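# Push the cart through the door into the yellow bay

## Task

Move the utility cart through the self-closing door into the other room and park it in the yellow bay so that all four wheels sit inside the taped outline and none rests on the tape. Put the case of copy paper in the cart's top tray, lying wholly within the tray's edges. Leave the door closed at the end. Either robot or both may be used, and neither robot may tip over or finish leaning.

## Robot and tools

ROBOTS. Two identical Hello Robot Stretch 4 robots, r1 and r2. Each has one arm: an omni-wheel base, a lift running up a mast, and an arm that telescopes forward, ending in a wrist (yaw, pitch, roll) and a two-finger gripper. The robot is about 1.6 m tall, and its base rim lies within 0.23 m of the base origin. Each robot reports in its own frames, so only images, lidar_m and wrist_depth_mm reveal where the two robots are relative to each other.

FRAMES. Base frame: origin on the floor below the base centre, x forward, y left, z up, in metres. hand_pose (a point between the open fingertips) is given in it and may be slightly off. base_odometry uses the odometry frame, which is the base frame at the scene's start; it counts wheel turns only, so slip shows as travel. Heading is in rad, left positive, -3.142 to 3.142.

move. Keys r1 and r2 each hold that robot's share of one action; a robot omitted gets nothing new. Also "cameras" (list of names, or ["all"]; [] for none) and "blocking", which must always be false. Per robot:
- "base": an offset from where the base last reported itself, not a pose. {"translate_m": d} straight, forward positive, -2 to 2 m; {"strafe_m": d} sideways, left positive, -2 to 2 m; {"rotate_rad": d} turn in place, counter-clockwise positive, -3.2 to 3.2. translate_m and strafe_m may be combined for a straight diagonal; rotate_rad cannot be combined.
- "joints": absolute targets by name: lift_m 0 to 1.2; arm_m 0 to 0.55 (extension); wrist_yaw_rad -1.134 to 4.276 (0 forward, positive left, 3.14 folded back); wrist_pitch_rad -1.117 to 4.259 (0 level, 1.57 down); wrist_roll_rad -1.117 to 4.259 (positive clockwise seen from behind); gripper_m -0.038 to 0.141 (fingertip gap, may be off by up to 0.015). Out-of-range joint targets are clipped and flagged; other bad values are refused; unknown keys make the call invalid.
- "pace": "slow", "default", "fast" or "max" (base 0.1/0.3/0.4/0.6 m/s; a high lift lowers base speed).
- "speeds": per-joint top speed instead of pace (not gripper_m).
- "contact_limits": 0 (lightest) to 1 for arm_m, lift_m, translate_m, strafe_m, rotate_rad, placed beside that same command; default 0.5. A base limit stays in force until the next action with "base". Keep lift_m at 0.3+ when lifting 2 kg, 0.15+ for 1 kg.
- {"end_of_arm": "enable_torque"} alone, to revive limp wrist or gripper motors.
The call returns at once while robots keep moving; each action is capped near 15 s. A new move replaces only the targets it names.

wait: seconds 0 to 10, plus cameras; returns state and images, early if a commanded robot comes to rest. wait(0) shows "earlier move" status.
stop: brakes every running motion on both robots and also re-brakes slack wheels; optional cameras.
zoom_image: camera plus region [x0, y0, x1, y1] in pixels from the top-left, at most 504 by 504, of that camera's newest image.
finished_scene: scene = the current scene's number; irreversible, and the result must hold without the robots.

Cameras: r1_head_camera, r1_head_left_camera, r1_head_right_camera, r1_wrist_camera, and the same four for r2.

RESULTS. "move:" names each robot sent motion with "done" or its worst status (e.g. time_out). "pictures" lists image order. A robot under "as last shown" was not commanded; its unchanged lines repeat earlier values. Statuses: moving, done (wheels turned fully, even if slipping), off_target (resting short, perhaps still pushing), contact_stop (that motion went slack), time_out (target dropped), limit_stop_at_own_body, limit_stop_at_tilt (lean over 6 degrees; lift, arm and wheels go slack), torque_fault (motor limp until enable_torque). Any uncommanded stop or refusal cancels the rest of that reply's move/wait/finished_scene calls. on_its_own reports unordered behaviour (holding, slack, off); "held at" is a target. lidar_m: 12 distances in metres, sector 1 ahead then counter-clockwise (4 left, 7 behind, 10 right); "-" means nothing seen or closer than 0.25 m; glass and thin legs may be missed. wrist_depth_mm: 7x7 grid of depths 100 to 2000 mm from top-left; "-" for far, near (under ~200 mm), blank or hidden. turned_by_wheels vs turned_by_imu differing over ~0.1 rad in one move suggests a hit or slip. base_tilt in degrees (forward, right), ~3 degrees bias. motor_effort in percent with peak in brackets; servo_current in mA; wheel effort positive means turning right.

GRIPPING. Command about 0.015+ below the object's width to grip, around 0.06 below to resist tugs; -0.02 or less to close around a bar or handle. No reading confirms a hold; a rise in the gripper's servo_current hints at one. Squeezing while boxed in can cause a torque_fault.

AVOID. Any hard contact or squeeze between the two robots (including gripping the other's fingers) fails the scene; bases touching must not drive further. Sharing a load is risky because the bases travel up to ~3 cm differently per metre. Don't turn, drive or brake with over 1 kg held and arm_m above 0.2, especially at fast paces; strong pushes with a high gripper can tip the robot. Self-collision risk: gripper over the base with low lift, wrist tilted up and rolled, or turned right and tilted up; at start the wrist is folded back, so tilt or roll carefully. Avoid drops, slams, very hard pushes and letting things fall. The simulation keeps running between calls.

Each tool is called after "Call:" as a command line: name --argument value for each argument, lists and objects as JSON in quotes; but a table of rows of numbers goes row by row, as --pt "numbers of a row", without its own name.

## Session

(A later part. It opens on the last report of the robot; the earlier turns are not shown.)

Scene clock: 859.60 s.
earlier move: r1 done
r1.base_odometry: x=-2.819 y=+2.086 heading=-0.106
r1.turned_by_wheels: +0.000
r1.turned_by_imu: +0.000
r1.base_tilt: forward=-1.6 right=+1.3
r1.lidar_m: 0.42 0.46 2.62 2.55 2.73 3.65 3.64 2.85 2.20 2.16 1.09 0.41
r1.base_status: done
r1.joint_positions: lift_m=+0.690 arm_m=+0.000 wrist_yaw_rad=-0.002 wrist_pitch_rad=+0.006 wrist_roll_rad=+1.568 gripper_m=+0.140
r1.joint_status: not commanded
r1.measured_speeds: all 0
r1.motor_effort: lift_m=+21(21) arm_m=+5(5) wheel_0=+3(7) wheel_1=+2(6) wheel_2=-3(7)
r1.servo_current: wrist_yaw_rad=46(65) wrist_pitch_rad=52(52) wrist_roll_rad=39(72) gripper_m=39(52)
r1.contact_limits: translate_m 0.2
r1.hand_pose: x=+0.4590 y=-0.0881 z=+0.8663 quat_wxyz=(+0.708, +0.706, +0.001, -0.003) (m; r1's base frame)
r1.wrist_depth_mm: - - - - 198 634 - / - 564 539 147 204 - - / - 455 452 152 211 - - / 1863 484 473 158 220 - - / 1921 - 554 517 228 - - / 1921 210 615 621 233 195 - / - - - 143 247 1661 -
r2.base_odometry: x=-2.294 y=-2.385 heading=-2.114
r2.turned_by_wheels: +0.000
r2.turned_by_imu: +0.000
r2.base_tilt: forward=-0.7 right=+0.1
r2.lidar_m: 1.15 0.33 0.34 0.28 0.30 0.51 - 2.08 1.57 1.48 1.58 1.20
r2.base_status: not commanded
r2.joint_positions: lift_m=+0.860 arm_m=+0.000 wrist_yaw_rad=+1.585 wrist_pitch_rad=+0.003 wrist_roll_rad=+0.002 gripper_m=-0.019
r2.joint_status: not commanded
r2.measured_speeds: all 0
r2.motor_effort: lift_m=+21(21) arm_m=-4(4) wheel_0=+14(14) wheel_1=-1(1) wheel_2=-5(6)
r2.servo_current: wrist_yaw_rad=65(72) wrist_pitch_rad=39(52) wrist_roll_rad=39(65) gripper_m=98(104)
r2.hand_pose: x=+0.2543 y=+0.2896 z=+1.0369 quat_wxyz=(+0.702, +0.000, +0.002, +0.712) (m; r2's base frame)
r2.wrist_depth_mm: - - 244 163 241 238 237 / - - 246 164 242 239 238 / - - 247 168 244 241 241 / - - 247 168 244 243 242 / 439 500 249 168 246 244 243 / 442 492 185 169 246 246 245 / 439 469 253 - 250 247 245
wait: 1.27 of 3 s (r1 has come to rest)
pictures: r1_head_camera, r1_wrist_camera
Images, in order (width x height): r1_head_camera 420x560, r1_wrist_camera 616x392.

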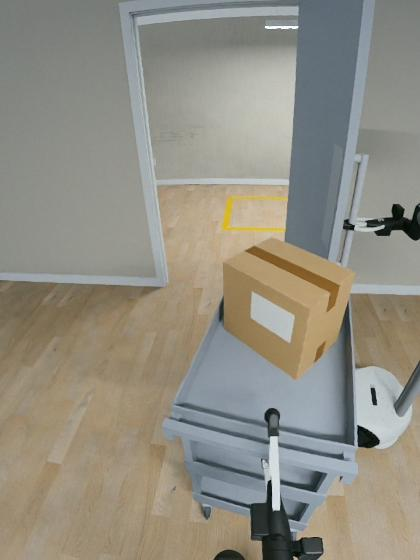

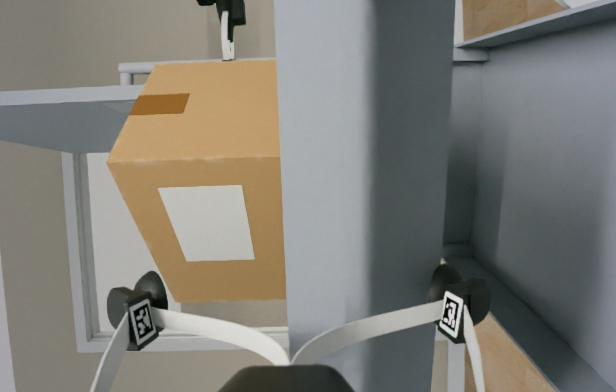

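Call:
move --r1 '{"joints":{"gripper_m":-0.02}}' --blocking false --cameras '[]'

Call:
wait --seconds 3 --cameras '["r1_wrist_camera"]'

Call:
move --r1 '{"base":{"translate_m":-0.86,"strafe_m":0.30},"pace":"slow"}' --blocking false --cameras '[]'

Call:
wait --seconds 10 --cameras '["r1_wrist_camera","r1_head_camera"]'

Scene clock: 866.63 s.
move: r1 moving
r1.base_odometry: x=-2.819 y=+2.086 heading=-0.106
r1.turned_by_wheels: +0.000
r1.turned_by_imu: +0.000
r1.base_tilt: forward=-1.6 right=+1.3
r1.lidar_m: 0.39 0.48 2.60 2.57 2.76 3.65 3.59 2.85 2.22 2.14 1.10 0.40
r1.base_status: not commanded
r1.joint_positions: lift_m=+0.690 arm_m=+0.000 wrist_yaw_rad=-0.002 wrist_pitch_rad=+0.006 wrist_roll_rad=+1.568 gripper_m=+0.129
r1.joint_status: gripper_m moving
r1.measured_speeds: all 0
r1.motor_effort: lift_m=+21(21) arm_m=+4(5) wheel_0=+3(3) wheel_1=+2(2) wheel_2=-3(3)
r1.servo_current: wrist_yaw_rad=59(59) wrist_pitch_rad=46(52) wrist_roll_rad=59(72) gripper_m=98(98)
r1.contact_limits: translate_m 0.2
r1.hand_pose: x=+0.4590 y=-0.0881 z=+0.8663 quat_wxyz=(+0.708, +0.706, +0.001, -0.003) (m; r1's base frame)
r1.wrist_depth_mm: - - - - 197 640 - / - 569 544 146 204 - - / - 455 452 152 211 - - / 1863 480 469 158 220 - - / 1983 - 549 525 229 - - / 1983 210 609 621 232 196 - / - - - 147 248 1661 -
r2: as last shown
r2.base_tilt: forward=-0.7 right=+0.0
r2.lidar_m: 1.15 0.31 0.30 0.26 0.31 0.52 - 2.11 1.56 1.49 1.57 1.21
r2.motor_effort: lift_m=+21(21) arm_m=-4(4) wheel_0=+14(15) wheel_1=-1(1) wheel_2=-5(6)
r2.servo_current: wrist_yaw_rad=52(78) wrist_pitch_rad=46(46) wrist_roll_rad=46(59) gripper_m=91(104)
r2.wrist_depth_mm: - - 244 164 241 239 238 / - - 245 164 241 240 239 / - - 247 168 244 241 240 / - - 249 169 245 243 241 / 439 504 249 169 246 244 243 / 442 492 185 169 246 245 245 / 439 469 251 - 248 246 245
pictures: none
No camera images: "cameras" was empty.

Scene clock: 868.57 s.
earlier move: r1 done
r1.base_odometry: x=-2.819 y=+2.086 heading=-0.106
r1.turned_by_wheels: +0.000
r1.turned_by_imu: +0.000
r1.base_tilt: forward=-1.6 right=+1.3
r1.lidar_m: 0.42 0.49 2.60 2.57 2.77 3.64 3.62 2.83 2.21 2.16 1.08 0.42
r1.base_status: not commanded
r1.joint_positions: lift_m=+0.690 arm_m=+0.000 wrist_yaw_rad=-0.002 wrist_pitch_rad=+0.007 wrist_roll_rad=+1.569 gripper_m=-0.019
r1.joint_status: all done
r1.measured_speeds: all 0
r1.motor_effort: lift_m=+21(21) arm_m=-2(5) wheel_0=+1(3) wheel_1=+1(2) wheel_2=-1(3)
r1.servo_current: wrist_yaw_rad=46(65) wrist_pitch_rad=46(65) wrist_roll_rad=65(72) gripper_m=78(156)
r1.contact_limits: translate_m 0.2
r1.hand_pose: x=+0.4591 y=-0.0881 z=+0.8660 quat_wxyz=(+0.708, +0.706, +0.002, -0.003) (m; r1's base frame)
r1.wrist_depth_mm: - - - - 211 1537 - / - 554 544 161 219 - - / 1921 462 466 168 227 - - / 1983 500 496 175 237 - - / 1983 - 574 182 246 - - / 1983 - 189 200 181 1756 - / - 152 - 150 265 148 -
r2.base_odometry: x=-2.294 y=-2.385 heading=-2.114
r2.turned_by_wheels: +0.000
r2.turned_by_imu: +0.000
r2.base_tilt: forward=-0.7 right=+0.1
r2.lidar_m: 1.17 0.34 0.32 0.28 0.33 0.51 - 2.10 1.54 1.50 1.58 1.23
r2.base_status: not commanded
r2.joint_positions: lift_m=+0.860 arm_m=+0.000 wrist_yaw_rad=+1.585 wrist_pitch_rad=+0.003 wrist_roll_rad=+0.002 gripper_m=-0.019
r2.joint_status: not commanded
r2.measured_speeds: all 0
r2.motor_effort: lift_m=+21(21) arm_m=-4(4) wheel_0=+14(15) wheel_1=-1(1) wheel_2=-5(6)
r2.servo_current: wrist_yaw_rad=52(78) wrist_pitch_rad=46(46) wrist_roll_rad=46(59) gripper_m=98(104)
r2.hand_pose: x=+0.2543 y=+0.2896 z=+1.0369 quat_wxyz=(+0.702, +0.000, +0.002, +0.712) (m; r2's base frame)
r2.wrist_depth_mm: - - 244 164 241 239 238 / - - 246 164 241 240 239 / - - 247 169 244 241 241 / - - 247 169 245 243 241 / 424 496 250 169 246 245 243 / 430 480 186 169 245 246 244 / 427 459 252 - 249 247 246
wait: 1.93 of 3 s (r1 has come to rest)
pictures: r1_wrist_camera
Images, in order (width x height): r1_wrist_camera 616x392.

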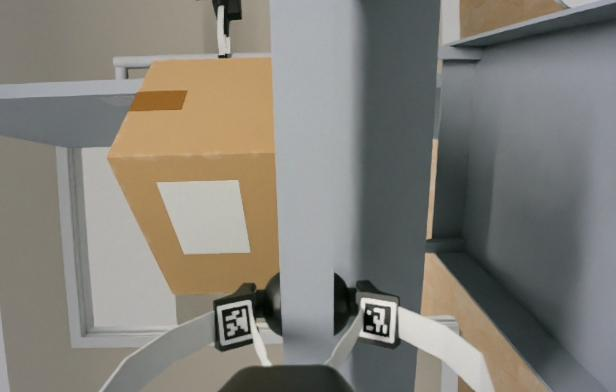

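Scene clock: 869.07 s.
move: r1 moving
r1.base_odometry: x=-2.831 y=+2.091 heading=-0.106
r1.turned_by_wheels: +0.000
r1.turned_by_imu: +0.000
r1.base_tilt: forward=-1.6 right=+1.3
r1.lidar_m: 0.44 0.50 2.62 2.56 2.78 3.63 3.59 2.85 2.20 2.16 1.12 0.41
r1.base_status: translate_m moving; strafe_m moving
r1.joint_positions: lift_m=+0.690 arm_m=+0.000 wrist_yaw_rad=-0.002 wrist_pitch_rad=+0.007 wrist_roll_rad=+1.569 gripper_m=-0.019
r1.joint_status: not commanded
r1.measured_speeds: translate_m=-0.049 strafe_m=+0.016 rotate_rad=-0.001 lift_m=+0.000 arm_m=+0.000 wrist_yaw_rad=+0.000 wrist_pitch_rad=+0.000 wrist_roll_rad=+0.000
r1.motor_effort: lift_m=+21(21) arm_m=-4(4) wheel_0=-8(9) wheel_1=-3(5) wheel_2=+6(7)
r1.servo_current: wrist_yaw_rad=46(65) wrist_pitch_rad=46(52) wrist_roll_rad=65(65) gripper_m=78(78)
r1.hand_pose: x=+0.4591 y=-0.0881 z=+0.8660 quat_wxyz=(+0.708, +0.706, +0.002, -0.003) (m; r1's base frame)
r1.wrist_depth_mm: - - - 209 213 1537 - / - 991 564 217 220 - - / - 466 469 226 229 - - / 1983 500 488 233 237 - - / 1921 - 580 183 245 - - / - - 207 201 181 741 - / - - - 150 264 147 -
r2: as last shown
r2.base_tilt: forward=-0.7 right=+0.0
r2.lidar_m: 1.14 0.35 0.33 0.29 0.29 0.53 - 2.10 1.54 1.48 1.58 1.22
r2.motor_effort: lift_m=+21(21) arm_m=-4(4) wheel_0=+14(14) wheel_1=-1(1) wheel_2=-5(6)
r2.servo_current: wrist_yaw_rad=59(72) wrist_pitch_rad=39(52) wrist_roll_rad=39(59) gripper_m=91(98)
r2.wrist_depth_mm: - - 244 164 241 239 237 / - - 245 164 242 240 238 / - - 247 168 243 242 240 / - - 248 168 245 243 242 / 436 496 249 169 246 245 243 / 439 488 184 169 247 247 245 / 436 462 252 - 249 247 246
pictures: none
No camera images: "cameras" was empty.

Scene clock: 878.90 s.
earlier move: r1 done
r1.base_odometry: x=-3.643 y=+2.475 heading=-0.106
r1.turned_by_wheels: +0.000
r1.turned_by_imu: +0.002
r1.base_tilt: forward=-1.6 right=+1.2
r1.lidar_m: 0.40 0.40 2.40 2.35 2.49 2.76 2.71 2.94 2.43 2.38 2.53 0.47
r1.base_status: done
r1.joint_positions: lift_m=+0.690 arm_m=+0.000 wrist_yaw_rad=+0.002 wrist_pitch_rad=+0.007 wrist_roll_rad=+1.569 gripper_m=-0.019
r1.joint_status: not commanded
r1.measured_speeds: all 0
r1.motor_effort: lift_m=+21(21) arm_m=-4(4) wheel_0=-1(12) wheel_1=-3(7) wheel_2=+2(9)
r1.servo_current: wrist_yaw_rad=33(78) wrist_pitch_rad=59(65) wrist_roll_rad=52(72) gripper_m=72(85)
r1.hand_pose: x=+0.4595 y=-0.0869 z=+0.8660 quat_wxyz=(+0.708, +0.706, +0.003, -0.002) (m; r1's base frame)
r1.wrist_depth_mm: - - - - 279 281 285 / - - - - 270 1576 1138 / - - - - 264 1756 - / - - 569 258 260 - - / - 492 484 256 256 - - / - - 213 200 181 - - / - - 559 150 250 137 -
r2.base_odometry: x=-2.294 y=-2.385 heading=-2.114
r2.turned_by_wheels: +0.000
r2.turned_by_imu: +0.001
r2.base_tilt: forward=-0.7 right=+0.1
r2.lidar_m: 1.16 0.32 0.31 3.25 1.12 1.11 - 2.12 1.54 1.48 1.57 1.21
r2.base_status: not commanded
r2.joint_positions: lift_m=+0.860 arm_m=+0.000 wrist_yaw_rad=+1.585 wrist_pitch_rad=+0.003 wrist_roll_rad=+0.002 gripper_m=-0.019
r2.joint_status: not commanded
r2.measured_speeds: all 0
r2.motor_effort: lift_m=+21(21) arm_m=-4(4) wheel_0=+14(15) wheel_1=-1(1) wheel_2=-5(6)
r2.servo_current: wrist_yaw_rad=59(78) wrist_pitch_rad=39(52) wrist_roll_rad=39(65) gripper_m=98(104)
r2.hand_pose: x=+0.2543 y=+0.2896 z=+1.0369 quat_wxyz=(+0.702, +0.000, +0.002, +0.712) (m; r2's base frame)
r2.wrist_depth_mm: - - 243 163 240 240 238 / - - 245 165 243 240 238 / - - 248 168 243 241 240 / - - 248 168 245 243 242 / - - 250 169 247 244 242 / - - 185 169 247 245 245 / - - 253 - 248 246 246
wait: 9.83 of 10 s (r1 has come to rest)
pictures: r1_head_camera, r1_wrist_camera
Images, in order (width x height): r1_head_camera 420x560, r1_wrist_camera 616x392.

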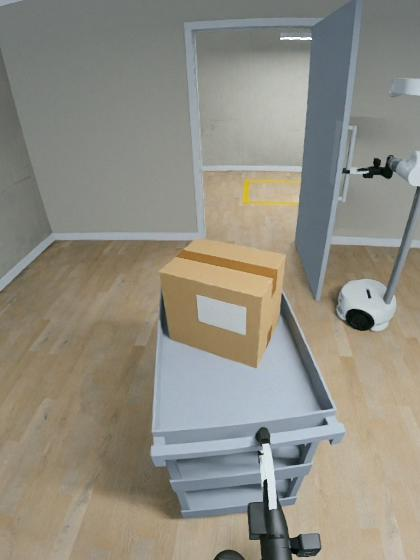

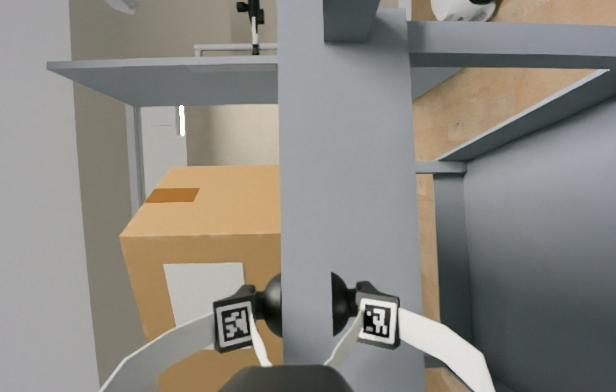

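Call:
move --r1 '{"base":{"translate_m":-0.62},"pace":"slow"}' --blocking false --cameras '[]'

Call:
wait --seconds 9 --cameras '["r1_wrist_camera","r1_head_camera"]'

Scene clock: 893.80 s.
move: r1 moving
r1.base_odometry: x=-3.655 y=+2.476 heading=-0.106
r1.turned_by_wheels: +0.000
r1.turned_by_imu: +0.000
r1.base_tilt: forward=-1.6 right=+1.3
r1.lidar_m: 0.37 0.38 2.40 2.34 2.49 2.75 2.70 2.93 2.44 2.38 2.54 0.47
r1.base_status: translate_m moving
r1.joint_positions: lift_m=+0.690 arm_m=+0.000 wrist_yaw_rad=+0.002 wrist_pitch_rad=+0.007 wrist_roll_rad=+1.569 gripper_m=-0.019
r1.joint_status: not commanded
r1.measured_speeds: translate_m=-0.049 strafe_m=+0.000 rotate_rad=+0.000 lift_m=+0.000 arm_m=+0.000 wrist_yaw_rad=+0.002 wrist_pitch_rad=+0.000 wrist_roll_rad=+0.000
r1.motor_effort: lift_m=+21(21) arm_m=-4(4) wheel_0=-5(6) wheel_1=-4(6) wheel_2=+10(11)
r1.servo_current: wrist_yaw_rad=46(59) wrist_pitch_rad=52(65) wrist_roll_rad=39(65) gripper_m=78(78)
r1.hand_pose: x=+0.4595 y=-0.0868 z=+0.8660 quat_wxyz=(+0.708, +0.706, +0.003, -0.002) (m; r1's base frame)
r1.wrist_depth_mm: - - - - 278 281 283 / - - - - 271 1661 1160 / - - - - 265 1708 - / - - 569 258 262 - - / - 492 484 256 258 - - / - - 215 200 182 - - / - - 559 151 251 136 -
r2: as last shown
r2.turned_by_imu: +0.000
r2.lidar_m: 1.16 0.34 0.32 3.25 1.13 1.14 - 2.12 1.56 1.49 1.56 1.21
r2.motor_effort: lift_m=+21(21) arm_m=-3(4) wheel_0=+14(14) wheel_1=-1(1) wheel_2=-5(6)
r2.servo_current: wrist_yaw_rad=72(78) wrist_pitch_rad=39(46) wrist_roll_rad=46(59) gripper_m=91(98)
r2.wrist_depth_mm: - - 244 164 241 238 237 / - - 246 164 243 240 238 / - - 247 168 244 241 239 / - - 248 168 245 243 241 / - - 249 169 246 245 244 / - - 185 170 246 246 244 / - - 252 - 248 246 245
pictures: none
No camera images: "cameras" was empty.

Scene clock: 900.77 s.
earlier move: r1 done
r1.base_odometry: x=-4.259 y=+2.540 heading=-0.106
r1.turned_by_wheels: +0.000
r1.turned_by_imu: +0.002
r1.base_tilt: forward=-1.6 right=+1.3
r1.lidar_m: 0.25 0.26 2.43 2.36 2.59 2.12 2.08 2.26 2.34 2.32 2.47 0.54
r1.base_status: done
r1.joint_positions: lift_m=+0.690 arm_m=+0.000 wrist_yaw_rad=+0.004 wrist_pitch_rad=+0.007 wrist_roll_rad=+1.569 gripper_m=-0.019
r1.joint_status: not commanded
r1.measured_speeds: all 0
r1.motor_effort: lift_m=+21(21) arm_m=-3(4) wheel_0=+0(6) wheel_1=-1(7) wheel_2=+4(11)
r1.servo_current: wrist_yaw_rad=52(78) wrist_pitch_rad=52(65) wrist_roll_rad=46(72) gripper_m=78(85)
r1.hand_pose: x=+0.4596 y=-0.0863 z=+0.8660 quat_wxyz=(+0.708, +0.706, +0.004, -0.001) (m; r1's base frame)
r1.wrist_depth_mm: - - - - - 1708 1182 / - - - - - 1756 1205 / - - - 343 - 1708 1205 / - - - - 382 392 392 / - - - - 324 1756 525 / - - 214 200 182 1756 - / - - 184 127 232 137 -
r2.base_odometry: x=-2.294 y=-2.385 heading=-2.114
r2.turned_by_wheels: +0.000
r2.turned_by_imu: +0.001
r2.base_tilt: forward=-0.7 right=+0.1
r2.lidar_m: 1.16 0.33 0.31 3.23 3.41 1.94 2.62 2.09 1.53 1.49 1.54 1.22
r2.base_status: not commanded
r2.joint_positions: lift_m=+0.860 arm_m=+0.000 wrist_yaw_rad=+1.585 wrist_pitch_rad=+0.003 wrist_roll_rad=+0.002 gripper_m=-0.019
r2.joint_status: not commanded
r2.measured_speeds: all 0
r2.motor_effort: lift_m=+21(21) arm_m=-4(4) wheel_0=+14(15) wheel_1=-1(1) wheel_2=-5(6)
r2.servo_current: wrist_yaw_rad=65(78) wrist_pitch_rad=46(52) wrist_roll_rad=46(59) gripper_m=98(104)
r2.hand_pose: x=+0.2543 y=+0.2896 z=+1.0369 quat_wxyz=(+0.702, +0.000, +0.002, +0.712) (m; r2's base frame)
r2.wrist_depth_mm: - - 244 164 240 239 237 / - - 246 164 241 240 239 / - - 246 169 243 242 239 / - - 248 168 245 242 240 / - - 249 169 247 245 243 / - - 186 170 247 246 245 / - - 252 - 249 247 245
wait: 6.97 of 9 s (r1 has come to rest)
pictures: r1_head_camera, r1_wrist_camera
Images, in order (width x height): r1_head_camera 420x560, r1_wrist_camera 616x392.

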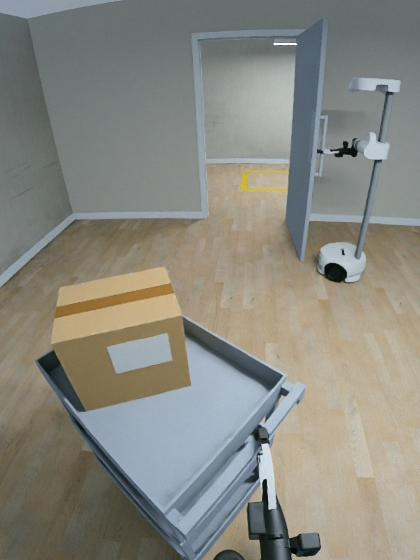

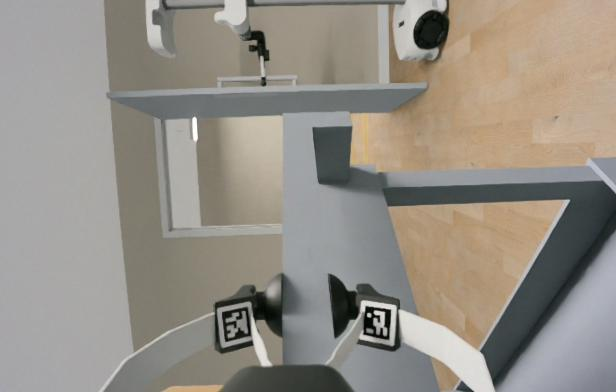

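Call:
wait --seconds 0.5 --cameras '["r1_wrist_camera","r1_head_camera"]'

Scene clock: 905.17 s.
r1.base_odometry: x=-4.259 y=+2.540 heading=-0.106
r1.turned_by_wheels: +0.000
r1.turned_by_imu: +0.000
r1.base_tilt: forward=-1.6 right=+1.3
r1.lidar_m: 0.26 0.25 2.46 2.37 2.60 2.10 2.09 2.29 2.35 2.30 2.50 0.54
r1.base_status: done
r1.joint_positions: lift_m=+0.690 arm_m=+0.000 wrist_yaw_rad=+0.004 wrist_pitch_rad=+0.007 wrist_roll_rad=+1.569 gripper_m=-0.019
r1.joint_status: not commanded
r1.measured_speeds: all 0
r1.motor_effort: lift_m=+21(21) arm_m=-4(4) wheel_0=+1(6) wheel_1=-1(7) wheel_2=+4(11)
r1.servo_current: wrist_yaw_rad=46(78) wrist_pitch_rad=46(65) wrist_roll_rad=46(72) gripper_m=72(85)
r1.hand_pose: x=+0.4596 y=-0.0863 z=+0.8660 quat_wxyz=(+0.708, +0.706, +0.004, -0.001) (m; r1's base frame)
r1.wrist_depth_mm: - - - - - 1708 1182 / - - - - - 1661 1229 / - - - 342 - 1708 1229 / - - - - 382 389 392 / - - - - 325 1708 517 / - - 215 201 182 1756 - / - - 183 126 234 138 -
r2.base_odometry: x=-2.294 y=-2.385 heading=-2.114
r2.turned_by_wheels: +0.000
r2.turned_by_imu: +0.000
r2.base_tilt: forward=-0.7 right=+0.1
r2.lidar_m: 1.16 0.33 0.31 3.24 3.41 1.94 2.57 2.15 1.55 1.49 1.58 1.20
r2.base_status: not commanded
r2.joint_positions: lift_m=+0.860 arm_m=+0.000 wrist_yaw_rad=+1.585 wrist_pitch_rad=+0.003 wrist_roll_rad=+0.002 gripper_m=-0.019
r2.joint_status: not commanded
r2.measured_speeds: all 0
r2.motor_effort: lift_m=+21(21) arm_m=-4(4) wheel_0=+14(15) wheel_1=-1(1) wheel_2=-6(6)
r2.servo_current: wrist_yaw_rad=59(78) wrist_pitch_rad=46(52) wrist_roll_rad=52(59) gripper_m=98(104)
r2.hand_pose: x=+0.2543 y=+0.2896 z=+1.0369 quat_wxyz=(+0.702, +0.000, +0.002, +0.712) (m; r2's base frame)
r2.wrist_depth_mm: - - 243 164 240 239 238 / - - 245 164 242 240 238 / - - 248 168 243 241 240 / - - 248 169 244 243 240 / - - 251 169 247 245 242 / - - 186 170 247 246 244 / - - 253 - 249 247 246
wait: 0.50 s; at rest from the start
pictures: r1_head_camera, r1_wrist_camera
Images, in order (width x height): r1_head_camera 420x560, r1_wrist_camera 616x392.

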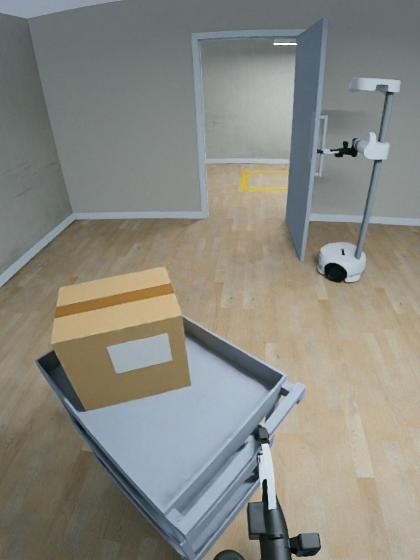

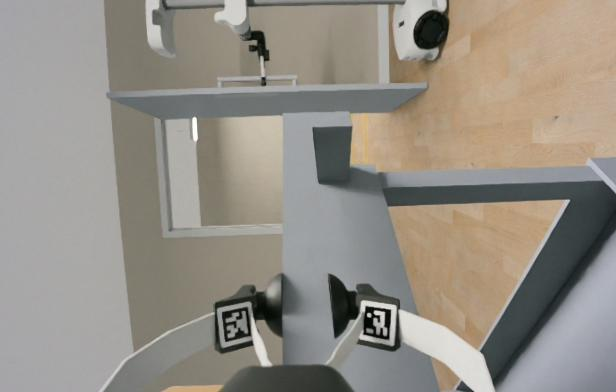

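Call:
move --r1 '{"base":{"translate_m":-0.12,"strafe_m":0.20},"pace":"slow"}' --blocking false --cameras '[]'

Call:
wait --seconds 5 --cameras '["r1_wrist_camera","r1_head_camera"]'

Scene clock: 937.27 s.
move: r1 moving
r1.base_odometry: x=-4.264 y=+2.551 heading=-0.106
r1.turned_by_wheels: +0.000
r1.turned_by_imu: +0.000
r1.base_tilt: forward=-1.6 right=+1.3
r1.lidar_m: 0.25 0.25 2.44 2.37 2.59 2.12 2.06 2.25 2.36 2.32 2.50 0.56
r1.base_status: translate_m moving; strafe_m moving
r1.joint_positions: lift_m=+0.690 arm_m=+0.000 wrist_yaw_rad=+0.003 wrist_pitch_rad=+0.007 wrist_roll_rad=+1.569 gripper_m=-0.019
r1.joint_status: not commanded
r1.measured_speeds: translate_m=-0.025 strafe_m=+0.042 rotate_rad=-0.001 lift_m=+0.000 arm_m=+0.000 wrist_yaw_rad=-0.011 wrist_pitch_rad=+0.000 wrist_roll_rad=+0.000
r1.motor_effort: lift_m=+21(21) arm_m=-4(4) wheel_0=-8(8) wheel_1=+5(8) wheel_2=+6(7)
r1.servo_current: wrist_yaw_rad=26(72) wrist_pitch_rad=46(52) wrist_roll_rad=39(59) gripper_m=78(78)
r1.hand_pose: x=+0.4595 y=-0.0866 z=+0.8660 quat_wxyz=(+0.708, +0.706, +0.004, -0.001) (m; r1's base frame)
r1.wrist_depth_mm: - - - - - 1661 1182 / - - - - - 1708 1205 / - - - 345 - 1708 1229 / - - - - 384 389 392 / - - - - 324 1708 525 / - - 207 201 179 1756 - / - - 183 131 231 137 -
r2: as last shown
r2.lidar_m: 1.16 0.32 0.32 3.26 3.38 1.96 2.64 2.11 1.54 1.48 1.58 1.21
r2.motor_effort: lift_m=+21(21) arm_m=-4(4) wheel_0=+14(14) wheel_1=-1(1) wheel_2=-5(6)
r2.servo_current: wrist_yaw_rad=65(72) wrist_pitch_rad=46(46) wrist_roll_rad=46(59) gripper_m=91(98)
r2.wrist_depth_mm: - - 243 163 240 238 238 / - - 245 164 241 241 239 / - - 247 168 243 241 241 / - - 249 168 245 242 242 / - - 250 169 246 245 242 / - - 185 169 247 246 245 / - - 252 - 249 246 246
pictures: none
No camera images: "cameras" was empty.

Scene clock: 940.37 s.
earlier move: r1 done
r1.base_odometry: x=-4.357 y=+2.752 heading=-0.106
r1.turned_by_wheels: -0.001
r1.turned_by_imu: -0.001
r1.base_tilt: forward=-1.6 right=+1.3
r1.lidar_m: 0.31 0.27 2.26 2.18 2.38 1.97 1.94 2.13 2.55 2.51 2.69 0.53
r1.base_status: done
r1.joint_positions: lift_m=+0.690 arm_m=+0.000 wrist_yaw_rad=-0.004 wrist_pitch_rad=+0.007 wrist_roll_rad=+1.569 gripper_m=-0.019
r1.joint_status: not commanded
r1.measured_speeds: all 0
r1.motor_effort: lift_m=+21(21) arm_m=-4(4) wheel_0=-7(13) wheel_1=+1(8) wheel_2=-1(7)
r1.servo_current: wrist_yaw_rad=33(72) wrist_pitch_rad=46(65) wrist_roll_rad=52(72) gripper_m=65(85)
r1.hand_pose: x=+0.4589 y=-0.0887 z=+0.8660 quat_wxyz=(+0.708, +0.706, +0.001, -0.004) (m; r1's base frame)
r1.wrist_depth_mm: - - - - - 1708 1182 / - - - - - 1708 1229 / - - - - 359 366 366 / - - - - 320 1708 1281 / - - - - 285 1863 - / - - 188 200 179 - - / - 153 442 132 230 - -
r2.base_odometry: x=-2.294 y=-2.385 heading=-2.114
r2.turned_by_wheels: +0.000
r2.turned_by_imu: +0.000
r2.base_tilt: forward=-0.7 right=+0.0
r2.lidar_m: 1.16 0.30 0.32 3.25 3.39 2.00 - 2.10 1.54 1.48 1.56 1.22
r2.base_status: not commanded
r2.joint_positions: lift_m=+0.860 arm_m=+0.000 wrist_yaw_rad=+1.585 wrist_pitch_rad=+0.003 wrist_roll_rad=+0.002 gripper_m=-0.019
r2.joint_status: not commanded
r2.measured_speeds: all 0
r2.motor_effort: lift_m=+21(21) arm_m=-4(4) wheel_0=+14(14) wheel_1=-1(1) wheel_2=-5(6)
r2.servo_current: wrist_yaw_rad=46(72) wrist_pitch_rad=39(52) wrist_roll_rad=52(65) gripper_m=91(104)
r2.hand_pose: x=+0.2543 y=+0.2896 z=+1.0369 quat_wxyz=(+0.702, +0.000, +0.002, +0.712) (m; r2's base frame)
r2.wrist_depth_mm: - - 244 164 240 238 237 / - - 245 164 241 240 239 / - - 246 168 243 241 239 / - - 247 169 244 243 242 / - - 250 169 246 243 243 / - - 185 170 245 245 244 / - - 253 - 249 247 246
wait: 3.10 of 5 s (r1 has come to rest)
pictures: r1_head_camera, r1_wrist_camera
Images, in order (width x height): r1_head_camera 420x560, r1_wrist_camera 616x392.

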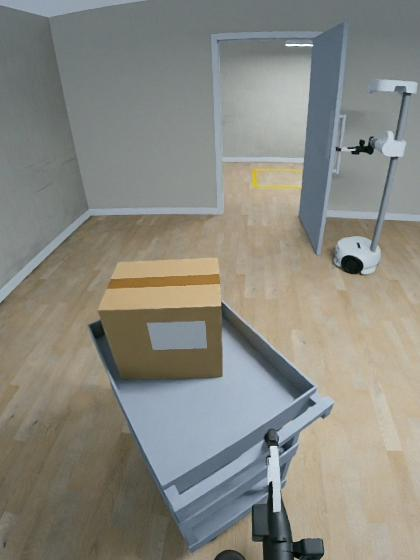

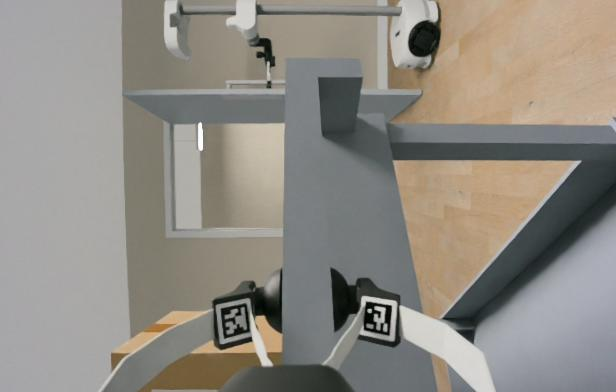

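Call:
move --r1 '{"base":{"translate_m":-0.07,"strafe_m":0.2},"pace":"slow"}' --blocking false --cameras '[]'

Call:
wait --seconds 5 --cameras '["r1_wrist_camera","r1_head_camera"]'

Scene clock: 944.23 s.
move: r1 moving
r1.base_odometry: x=-4.360 y=+2.764 heading=-0.107
r1.turned_by_wheels: +0.000
r1.turned_by_imu: -0.001
r1.base_tilt: forward=-1.6 right=+1.3
r1.lidar_m: 0.29 0.27 2.24 2.19 2.39 1.97 1.91 2.13 2.56 2.51 2.72 0.51
r1.base_status: translate_m moving; strafe_m moving
r1.joint_positions: lift_m=+0.690 arm_m=+0.000 wrist_yaw_rad=-0.004 wrist_pitch_rad=+0.007 wrist_roll_rad=+1.569 gripper_m=-0.019
r1.joint_status: not commanded
r1.measured_speeds: translate_m=-0.016 strafe_m=+0.047 rotate_rad=-0.001 lift_m=+0.000 arm_m=+0.000 wrist_yaw_rad=+0.000 wrist_pitch_rad=+0.000 wrist_roll_rad=+0.000
r1.motor_effort: lift_m=+21(21) arm_m=-4(4) wheel_0=-10(12) wheel_1=+5(6) wheel_2=+0(2)
r1.servo_current: wrist_yaw_rad=52(59) wrist_pitch_rad=52(59) wrist_roll_rad=33(46) gripper_m=72(78)
r1.hand_pose: x=+0.4589 y=-0.0887 z=+0.8660 quat_wxyz=(+0.708, +0.706, +0.001, -0.004) (m; r1's base frame)
r1.wrist_depth_mm: - - - - - 1756 1205 / - - - - - 1756 1205 / - - - - 355 364 366 / - - - - 319 1708 1229 / - - - - 282 1863 - / - - 187 199 179 - - / - 152 442 132 228 - -
r2: as last shown
r2.base_tilt: forward=-0.7 right=+0.1
r2.lidar_m: 1.16 0.35 0.32 3.26 3.38 2.00 - 2.10 1.55 1.48 1.58 1.21
r2.motor_effort: lift_m=+21(21) arm_m=-4(4) wheel_0=+14(14) wheel_1=-1(1) wheel_2=-6(6)
r2.servo_current: wrist_yaw_rad=52(72) wrist_pitch_rad=33(46) wrist_roll_rad=46(59) gripper_m=98(104)
r2.wrist_depth_mm: - - 244 164 240 239 238 / - - 245 164 243 240 238 / - - 246 168 242 241 240 / - - 248 169 245 243 242 / - - 250 169 246 245 243 / - - 185 169 245 246 244 / - - 252 - 248 246 246
pictures: none
No camera images: "cameras" was empty.

Scene clock: 947.10 s.
earlier move: r1 done
r1.base_odometry: x=-4.405 y=+2.958 heading=-0.107
r1.turned_by_wheels: +0.000
r1.turned_by_imu: +0.000
r1.base_tilt: forward=-1.6 right=+1.3
r1.lidar_m: 0.33 0.30 2.02 1.99 2.20 1.90 1.85 2.01 2.77 2.67 2.88 0.45
r1.base_status: done
r1.joint_positions: lift_m=+0.690 arm_m=+0.000 wrist_yaw_rad=-0.005 wrist_pitch_rad=+0.007 wrist_roll_rad=+1.569 gripper_m=-0.019
r1.joint_status: not commanded
r1.measured_speeds: all 0
r1.motor_effort: lift_m=+21(21) arm_m=+4(4) wheel_0=-7(13) wheel_1=+4(7) wheel_2=-1(4)
r1.servo_current: wrist_yaw_rad=52(72) wrist_pitch_rad=46(59) wrist_roll_rad=46(65) gripper_m=52(78)
r1.hand_pose: x=+0.4589 y=-0.0887 z=+0.8659 quat_wxyz=(+0.708, +0.706, +0.001, -0.004) (m; r1's base frame)
r1.wrist_depth_mm: - - - 247 - 1576 1138 / - - - - 303 319 325 / - - - - 273 1618 1281 / - - - 258 256 1863 - / - - 591 236 241 - - / - 449 189 172 185 - - / - 455 455 144 215 - -
r2.base_odometry: x=-2.294 y=-2.385 heading=-2.114
r2.turned_by_wheels: +0.000
r2.turned_by_imu: +0.000
r2.base_tilt: forward=-0.7 right=+0.0
r2.lidar_m: 1.15 0.31 0.33 3.25 3.40 2.07 - 2.11 1.56 1.49 1.54 1.19
r2.base_status: not commanded
r2.joint_positions: lift_m=+0.860 arm_m=+0.000 wrist_yaw_rad=+1.585 wrist_pitch_rad=+0.003 wrist_roll_rad=+0.002 gripper_m=-0.019
r2.joint_status: not commanded
r2.measured_speeds: all 0
r2.motor_effort: lift_m=+21(21) arm_m=-4(4) wheel_0=+14(15) wheel_1=-1(1) wheel_2=-5(6)
r2.servo_current: wrist_yaw_rad=59(78) wrist_pitch_rad=46(52) wrist_roll_rad=52(59) gripper_m=98(104)
r2.hand_pose: x=+0.2543 y=+0.2896 z=+1.0369 quat_wxyz=(+0.702, +0.000, +0.002, +0.712) (m; r2's base frame)
r2.wrist_depth_mm: - - 244 164 240 239 238 / - - 245 165 242 239 238 / - - 247 168 244 243 239 / - - 247 168 244 243 241 / - - 249 169 246 244 244 / - - 185 169 247 245 244 / - - 252 - 248 246 246
wait: 2.87 of 5 s (r1 has come to rest)
pictures: r1_head_camera, r1_wrist_camera
Images, in order (width x height): r1_head_camera 420x560, r1_wrist_camera 616x392.

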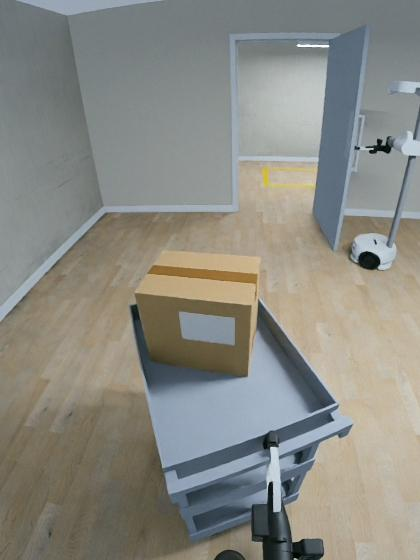

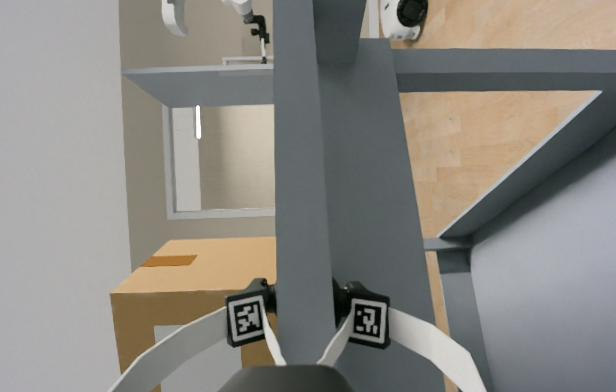

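Call:
move --r1 '{"base":{"translate_m":-0.2,"strafe_m":0.02},"pace":"slow"}' --blocking false --cameras '[]'

Call:
wait --seconds 1 --cameras '["r1_head_camera"]'

Call:
wait --seconds 4 --cameras '["r1_wrist_camera","r1_head_camera"]'

Scene clock: 982.77 s.
move: r1 moving
r1.base_odometry: x=-4.417 y=+2.961 heading=-0.107
r1.turned_by_wheels: +0.000
r1.turned_by_imu: +0.000
r1.base_tilt: forward=-1.6 right=+1.3
r1.lidar_m: 0.32 0.34 2.06 1.99 2.17 1.87 1.85 2.01 2.76 2.69 2.88 0.46
r1.base_status: translate_m moving; strafe_m moving
r1.joint_positions: lift_m=+0.690 arm_m=+0.000 wrist_yaw_rad=-0.003 wrist_pitch_rad=+0.009 wrist_roll_rad=+1.569 gripper_m=-0.019
r1.joint_status: not commanded
r1.measured_speeds: translate_m=-0.049 strafe_m=+0.005 rotate_rad=+0.000 lift_m=+0.000 arm_m=+0.000 wrist_yaw_rad=+0.000 wrist_pitch_rad=+0.001 wrist_roll_rad=+0.000
r1.motor_effort: lift_m=+21(21) arm_m=+3(4) wheel_0=-5(10) wheel_1=-6(6) wheel_2=+8(8)
r1.servo_current: wrist_yaw_rad=46(59) wrist_pitch_rad=59(59) wrist_roll_rad=59(59) gripper_m=52(59)
r1.hand_pose: x=+0.4590 y=-0.0882 z=+0.8655 quat_wxyz=(+0.708, +0.706, +0.002, -0.004) (m; r1's base frame)
r1.wrist_depth_mm: - - - - - 1576 1138 / - - - - 298 322 327 / - - - - 270 1756 - / - - - 257 255 1808 - / - - 549 236 240 - - / - 455 189 - 183 - - / - 462 183 144 218 - -
r2: as last shown
r2.base_tilt: forward=-0.7 right=+0.1
r2.lidar_m: 1.16 0.33 0.31 3.26 3.38 2.05 - 2.13 1.57 1.50 1.55 1.19
r2.motor_effort: lift_m=+21(21) arm_m=-4(4) wheel_0=+14(14) wheel_1=-1(1) wheel_2=-5(6)
r2.servo_current: wrist_yaw_rad=59(72) wrist_pitch_rad=46(46) wrist_roll_rad=46(59) gripper_m=91(98)
r2.wrist_depth_mm: - - 244 164 240 239 237 / - - 246 164 242 239 238 / - - 246 168 244 240 240 / - - 249 168 245 243 241 / - - 250 169 246 244 244 / - - 185 169 246 245 245 / - - 253 - 249 246 246
pictures: none
No camera images: "cameras" was empty.

Scene clock: 983.77 s.
earlier move: r1 moving
r1.base_odometry: x=-4.504 y=+2.978 heading=-0.106
r1.turned_by_wheels: +0.000
r1.turned_by_imu: +0.001
r1.base_tilt: forward=-1.6 right=+1.3
r1.lidar_m: 0.33 0.35 2.03 1.99 2.18 1.79 1.76 1.89 2.72 2.69 2.89 0.46
r1.base_status: translate_m moving; strafe_m moving
r1.joint_positions: lift_m=+0.690 arm_m=+0.000 wrist_yaw_rad=+0.005 wrist_pitch_rad=+0.009 wrist_roll_rad=+1.569 gripper_m=-0.019
r1.joint_status: not commanded
r1.measured_speeds: translate_m=-0.100 strafe_m=+0.010 rotate_rad=+0.001 lift_m=+0.000 arm_m=+0.000 wrist_yaw_rad=+0.000 wrist_pitch_rad=+0.000 wrist_roll_rad=+0.000
r1.motor_effort: lift_m=+21(21) arm_m=-4(4) wheel_0=-2(10) wheel_1=-3(7) wheel_2=+8(13)
r1.servo_current: wrist_yaw_rad=65(72) wrist_pitch_rad=65(65) wrist_roll_rad=33(59) gripper_m=59(65)
r1.hand_pose: x=+0.4597 y=-0.0860 z=+0.8654 quat_wxyz=(+0.708, +0.706, +0.005, -0.001) (m; r1's base frame)
r1.wrist_depth_mm: - - - - 294 1366 1078 / - - - - 279 1430 1078 / - - - 263 262 1708 - / - - - 251 253 866 - / - 580 496 237 242 - - / - 469 459 175 183 - - / - 484 180 143 223 - -
r2.base_odometry: x=-2.294 y=-2.385 heading=-2.114
r2.turned_by_wheels: +0.000
r2.turned_by_imu: +0.000
r2.base_tilt: forward=-0.7 right=+0.0
r2.lidar_m: 1.17 0.35 0.32 3.27 3.41 2.14 - 2.10 1.54 1.49 1.58 1.22
r2.base_status: not commanded
r2.joint_positions: lift_m=+0.860 arm_m=+0.000 wrist_yaw_rad=+1.585 wrist_pitch_rad=+0.003 wrist_roll_rad=+0.002 gripper_m=-0.019
r2.joint_status: not commanded
r2.measured_speeds: all 0
r2.motor_effort: lift_m=+21(21) arm_m=-4(4) wheel_0=+14(14) wheel_1=-1(1) wheel_2=-5(6)
r2.servo_current: wrist_yaw_rad=59(72) wrist_pitch_rad=46(52) wrist_roll_rad=59(59) gripper_m=91(104)
r2.hand_pose: x=+0.2543 y=+0.2896 z=+1.0369 quat_wxyz=(+0.702, +0.000, +0.002, +0.712) (m; r2's base frame)
r2.wrist_depth_mm: - - 244 164 241 238 238 / - - 246 165 242 239 238 / - - 247 168 245 241 241 / - - 248 169 246 243 241 / - - 249 169 246 245 243 / - - 186 170 247 245 244 / - - 254 - 248 246 246
wait: 1.00 s; no rest
pictures: r1_head_camera
Images, in order (width x height): r1_head_camera 420x560.

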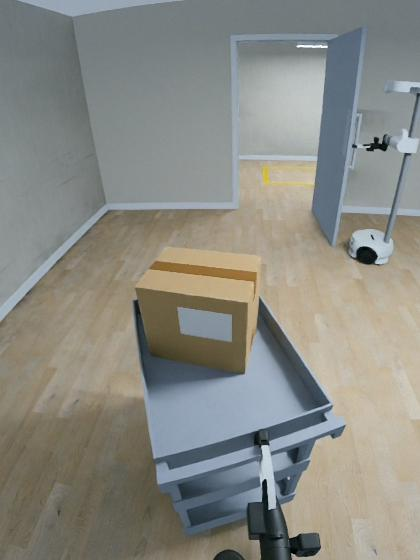

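Scene clock: 985.57 s.
earlier move: r1 done
r1.base_odometry: x=-4.602 y=+2.999 heading=-0.107
r1.turned_by_wheels: +0.000
r1.turned_by_imu: +0.000
r1.base_tilt: forward=-1.6 right=+1.3
r1.lidar_m: 0.34 0.35 2.03 2.00 2.12 1.70 1.64 1.81 2.67 2.69 2.88 0.44
r1.base_status: done
r1.joint_positions: lift_m=+0.690 arm_m=+0.000 wrist_yaw_rad=+0.005 wrist_pitch_rad=+0.009 wrist_roll_rad=+1.569 gripper_m=-0.019
r1.joint_status: not commanded
r1.measured_speeds: all 0
r1.motor_effort: lift_m=+21(21) arm_m=-4(4) wheel_0=-2(10) wheel_1=-2(7) wheel_2=+4(13)
r1.servo_current: wrist_yaw_rad=59(72) wrist_pitch_rad=59(65) wrist_roll_rad=52(72) gripper_m=52(65)
r1.hand_pose: x=+0.4597 y=-0.0860 z=+0.8654 quat_wxyz=(+0.708, +0.706, +0.005, -0.001) (m; r1's base frame)
r1.wrist_depth_mm: - - - - 294 1366 1078 / - - - - 278 1464 1138 / - - - 265 263 1708 - / - - - 253 252 866 - / - 574 492 238 242 - - / - 459 459 - 186 - - / - 480 180 144 223 - -
r2.base_odometry: x=-2.294 y=-2.385 heading=-2.114
r2.turned_by_wheels: +0.000
r2.turned_by_imu: +0.000
r2.base_tilt: forward=-0.7 right=+0.0
r2.lidar_m: 1.15 0.31 0.31 3.25 3.41 2.22 - 2.11 1.55 1.49 1.55 1.22
r2.base_status: not commanded
r2.joint_positions: lift_m=+0.860 arm_m=+0.000 wrist_yaw_rad=+1.585 wrist_pitch_rad=+0.003 wrist_roll_rad=+0.002 gripper_m=-0.019
r2.joint_status: not commanded
r2.measured_speeds: all 0
r2.motor_effort: lift_m=+21(21) arm_m=-4(4) wheel_0=+14(15) wheel_1=-1(1) wheel_2=-5(6)
r2.servo_current: wrist_yaw_rad=59(78) wrist_pitch_rad=39(52) wrist_roll_rad=39(59) gripper_m=98(104)
r2.hand_pose: x=+0.2543 y=+0.2896 z=+1.0369 quat_wxyz=(+0.702, +0.000, +0.002, +0.712) (m; r2's base frame)
r2.wrist_depth_mm: - - 243 164 241 238 238 / - - 245 165 242 241 238 / - - 247 168 243 241 240 / - - 247 169 245 241 242 / - - 250 169 247 245 245 / - - 185 170 247 246 244 / - - 252 - 249 247 246
wait: 1.80 of 4 s (r1 has come to rest)
pictures: r1_head_camera, r1_wrist_camera
Images, in order (width x height): r1_head_camera 420x560, r1_wrist_camera 616x392.

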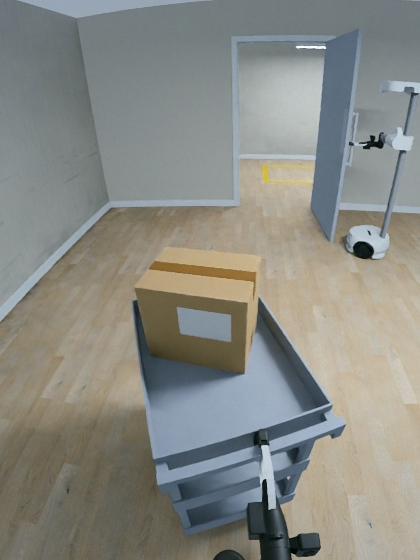

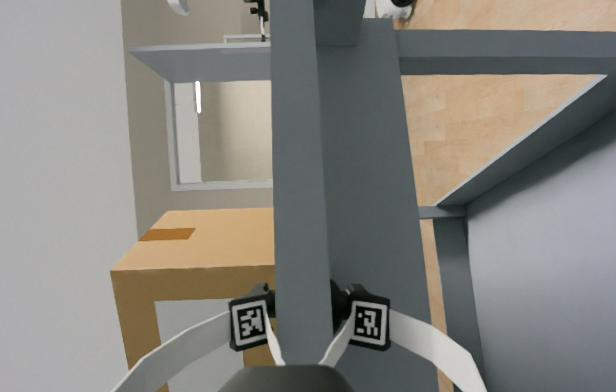

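Call:
move --r1 '{"joints":{"wrist_yaw_rad":-0.25},"speeds":{"wrist_yaw_rad":0.1}}' --blocking false --cameras '[]'

Call:
wait --seconds 5 --cameras '["r1_wrist_camera","r1_head_camera"]'

Scene clock: 995.23 s.
move: r1 moving
r1.base_odometry: x=-4.602 y=+2.999 heading=-0.107
r1.turned_by_wheels: +0.000
r1.turned_by_imu: +0.000
r1.base_tilt: forward=-1.6 right=+1.3
r1.lidar_m: 0.35 0.35 2.04 1.98 2.17 1.70 1.65 1.78 2.70 2.67 2.90 0.46
r1.base_status: not commanded
r1.joint_positions: lift_m=+0.690 arm_m=+0.000 wrist_yaw_rad=-0.024 wrist_pitch_rad=+0.009 wrist_roll_rad=+1.569 gripper_m=-0.019
r1.joint_status: wrist_yaw_rad moving
r1.measured_speeds: translate_m=+0.000 strafe_m=+0.000 rotate_rad=+0.000 lift_m=+0.000 arm_m=+0.000 wrist_yaw_rad=-0.129 wrist_pitch_rad=+0.000 wrist_roll_rad=+0.000
r1.motor_effort: lift_m=+21(21) arm_m=-4(4) wheel_0=-1(2) wheel_1=-2(2) wheel_2=+4(4)
r1.servo_current: wrist_yaw_rad=137(150) wrist_pitch_rad=59(59) wrist_roll_rad=52(59) gripper_m=59(65)
r1.hand_pose: x=+0.4571 y=-0.0944 z=+0.8654 quat_wxyz=(+0.708, +0.706, -0.005, -0.012) (m; r1's base frame)
r1.wrist_depth_mm: - - - - 303 1397 1060 / - - - - 287 1430 1118 / - - - 265 267 1708 - / - - - 257 255 1708 - / - - 521 238 241 - - / - 462 449 - 185 - - / - 473 180 143 222 - -
r2: as last shown
r2.base_tilt: forward=-0.7 right=+0.1
r2.lidar_m: 1.16 0.32 0.31 3.25 3.41 2.21 - 2.12 1.54 1.49 1.56 1.21
r2.motor_effort: lift_m=+21(21) arm_m=-4(4) wheel_0=+14(14) wheel_1=-1(1) wheel_2=-5(6)
r2.servo_current: wrist_yaw_rad=59(78) wrist_pitch_rad=52(52) wrist_roll_rad=59(59) gripper_m=98(98)
r2.wrist_depth_mm: - - 244 164 241 240 237 / - - 246 165 241 240 239 / - - 247 168 244 241 240 / - - 248 169 245 243 242 / - - 250 169 246 245 242 / - - 186 170 246 247 244 / - - 253 - 248 246 245
pictures: none
No camera images: "cameras" was empty.

Scene clock: 997.77 s.
earlier move: r1 done
r1.base_odometry: x=-4.602 y=+2.999 heading=-0.107
r1.turned_by_wheels: +0.000
r1.turned_by_imu: +0.000
r1.base_tilt: forward=-1.6 right=+1.2
r1.lidar_m: 0.27 0.31 2.02 1.99 2.16 1.71 1.66 1.80 2.68 2.70 2.89 0.40
r1.base_status: not commanded
r1.joint_positions: lift_m=+0.690 arm_m=+0.000 wrist_yaw_rad=-0.244 wrist_pitch_rad=+0.009 wrist_roll_rad=+1.569 gripper_m=-0.019
r1.joint_status: all done
r1.measured_speeds: all 0
r1.motor_effort: lift_m=+21(21) arm_m=-3(4) wheel_0=-1(2) wheel_1=-2(2) wheel_2=+3(4)
r1.servo_current: wrist_yaw_rad=59(150) wrist_pitch_rad=52(65) wrist_roll_rad=33(72) gripper_m=59(72)
r1.hand_pose: x=+0.4297 y=-0.1544 z=+0.8654 quat_wxyz=(+0.702, +0.702, -0.083, -0.089) (m; r1's base frame)
r1.wrist_depth_mm: - - - - - 1618 1160 / - - - 300 - 1576 1182 / - - - - 342 359 430 / - - - - 289 1756 - / - - - 253 255 1808 - / - - 603 - 183 - - / - 421 180 135 208 139 -
r2.base_odometry: x=-2.294 y=-2.385 heading=-2.114
r2.turned_by_wheels: +0.000
r2.turned_by_imu: +0.000
r2.base_tilt: forward=-0.7 right=+0.0
r2.lidar_m: 1.16 0.34 0.30 3.24 3.40 2.27 - 2.09 1.53 1.48 1.60 1.20
r2.base_status: not commanded
r2.joint_positions: lift_m=+0.860 arm_m=+0.000 wrist_yaw_rad=+1.585 wrist_pitch_rad=+0.003 wrist_roll_rad=+0.002 gripper_m=-0.019
r2.joint_status: not commanded
r2.measured_speeds: all 0
r2.motor_effort: lift_m=+21(21) arm_m=-4(4) wheel_0=+14(15) wheel_1=-1(1) wheel_2=-6(6)
r2.servo_current: wrist_yaw_rad=59(78) wrist_pitch_rad=39(52) wrist_roll_rad=52(59) gripper_m=98(104)
r2.hand_pose: x=+0.2543 y=+0.2896 z=+1.0369 quat_wxyz=(+0.702, +0.000, +0.002, +0.712) (m; r2's base frame)
r2.wrist_depth_mm: - - 245 164 241 239 237 / - - 245 164 242 239 238 / - - 247 168 244 241 241 / - - 248 168 244 242 241 / - - 250 169 246 245 242 / - - 186 169 246 245 245 / - - 252 - 250 246 245
wait: 2.53 of 5 s (r1 has come to rest)
pictures: r1_head_camera, r1_wrist_camera
Images, in order (width x height): r1_head_camera 420x560, r1_wrist_camera 616x392.

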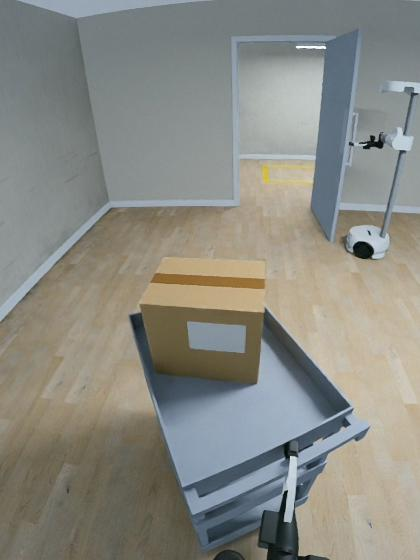

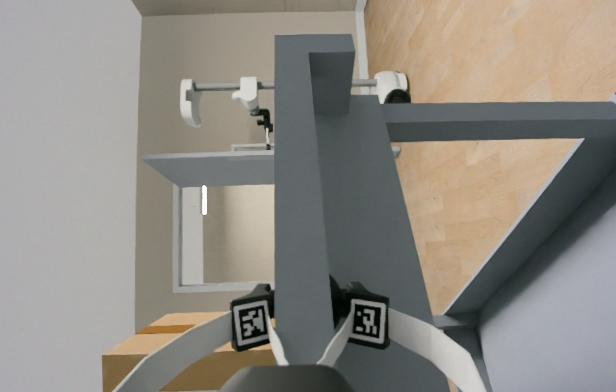

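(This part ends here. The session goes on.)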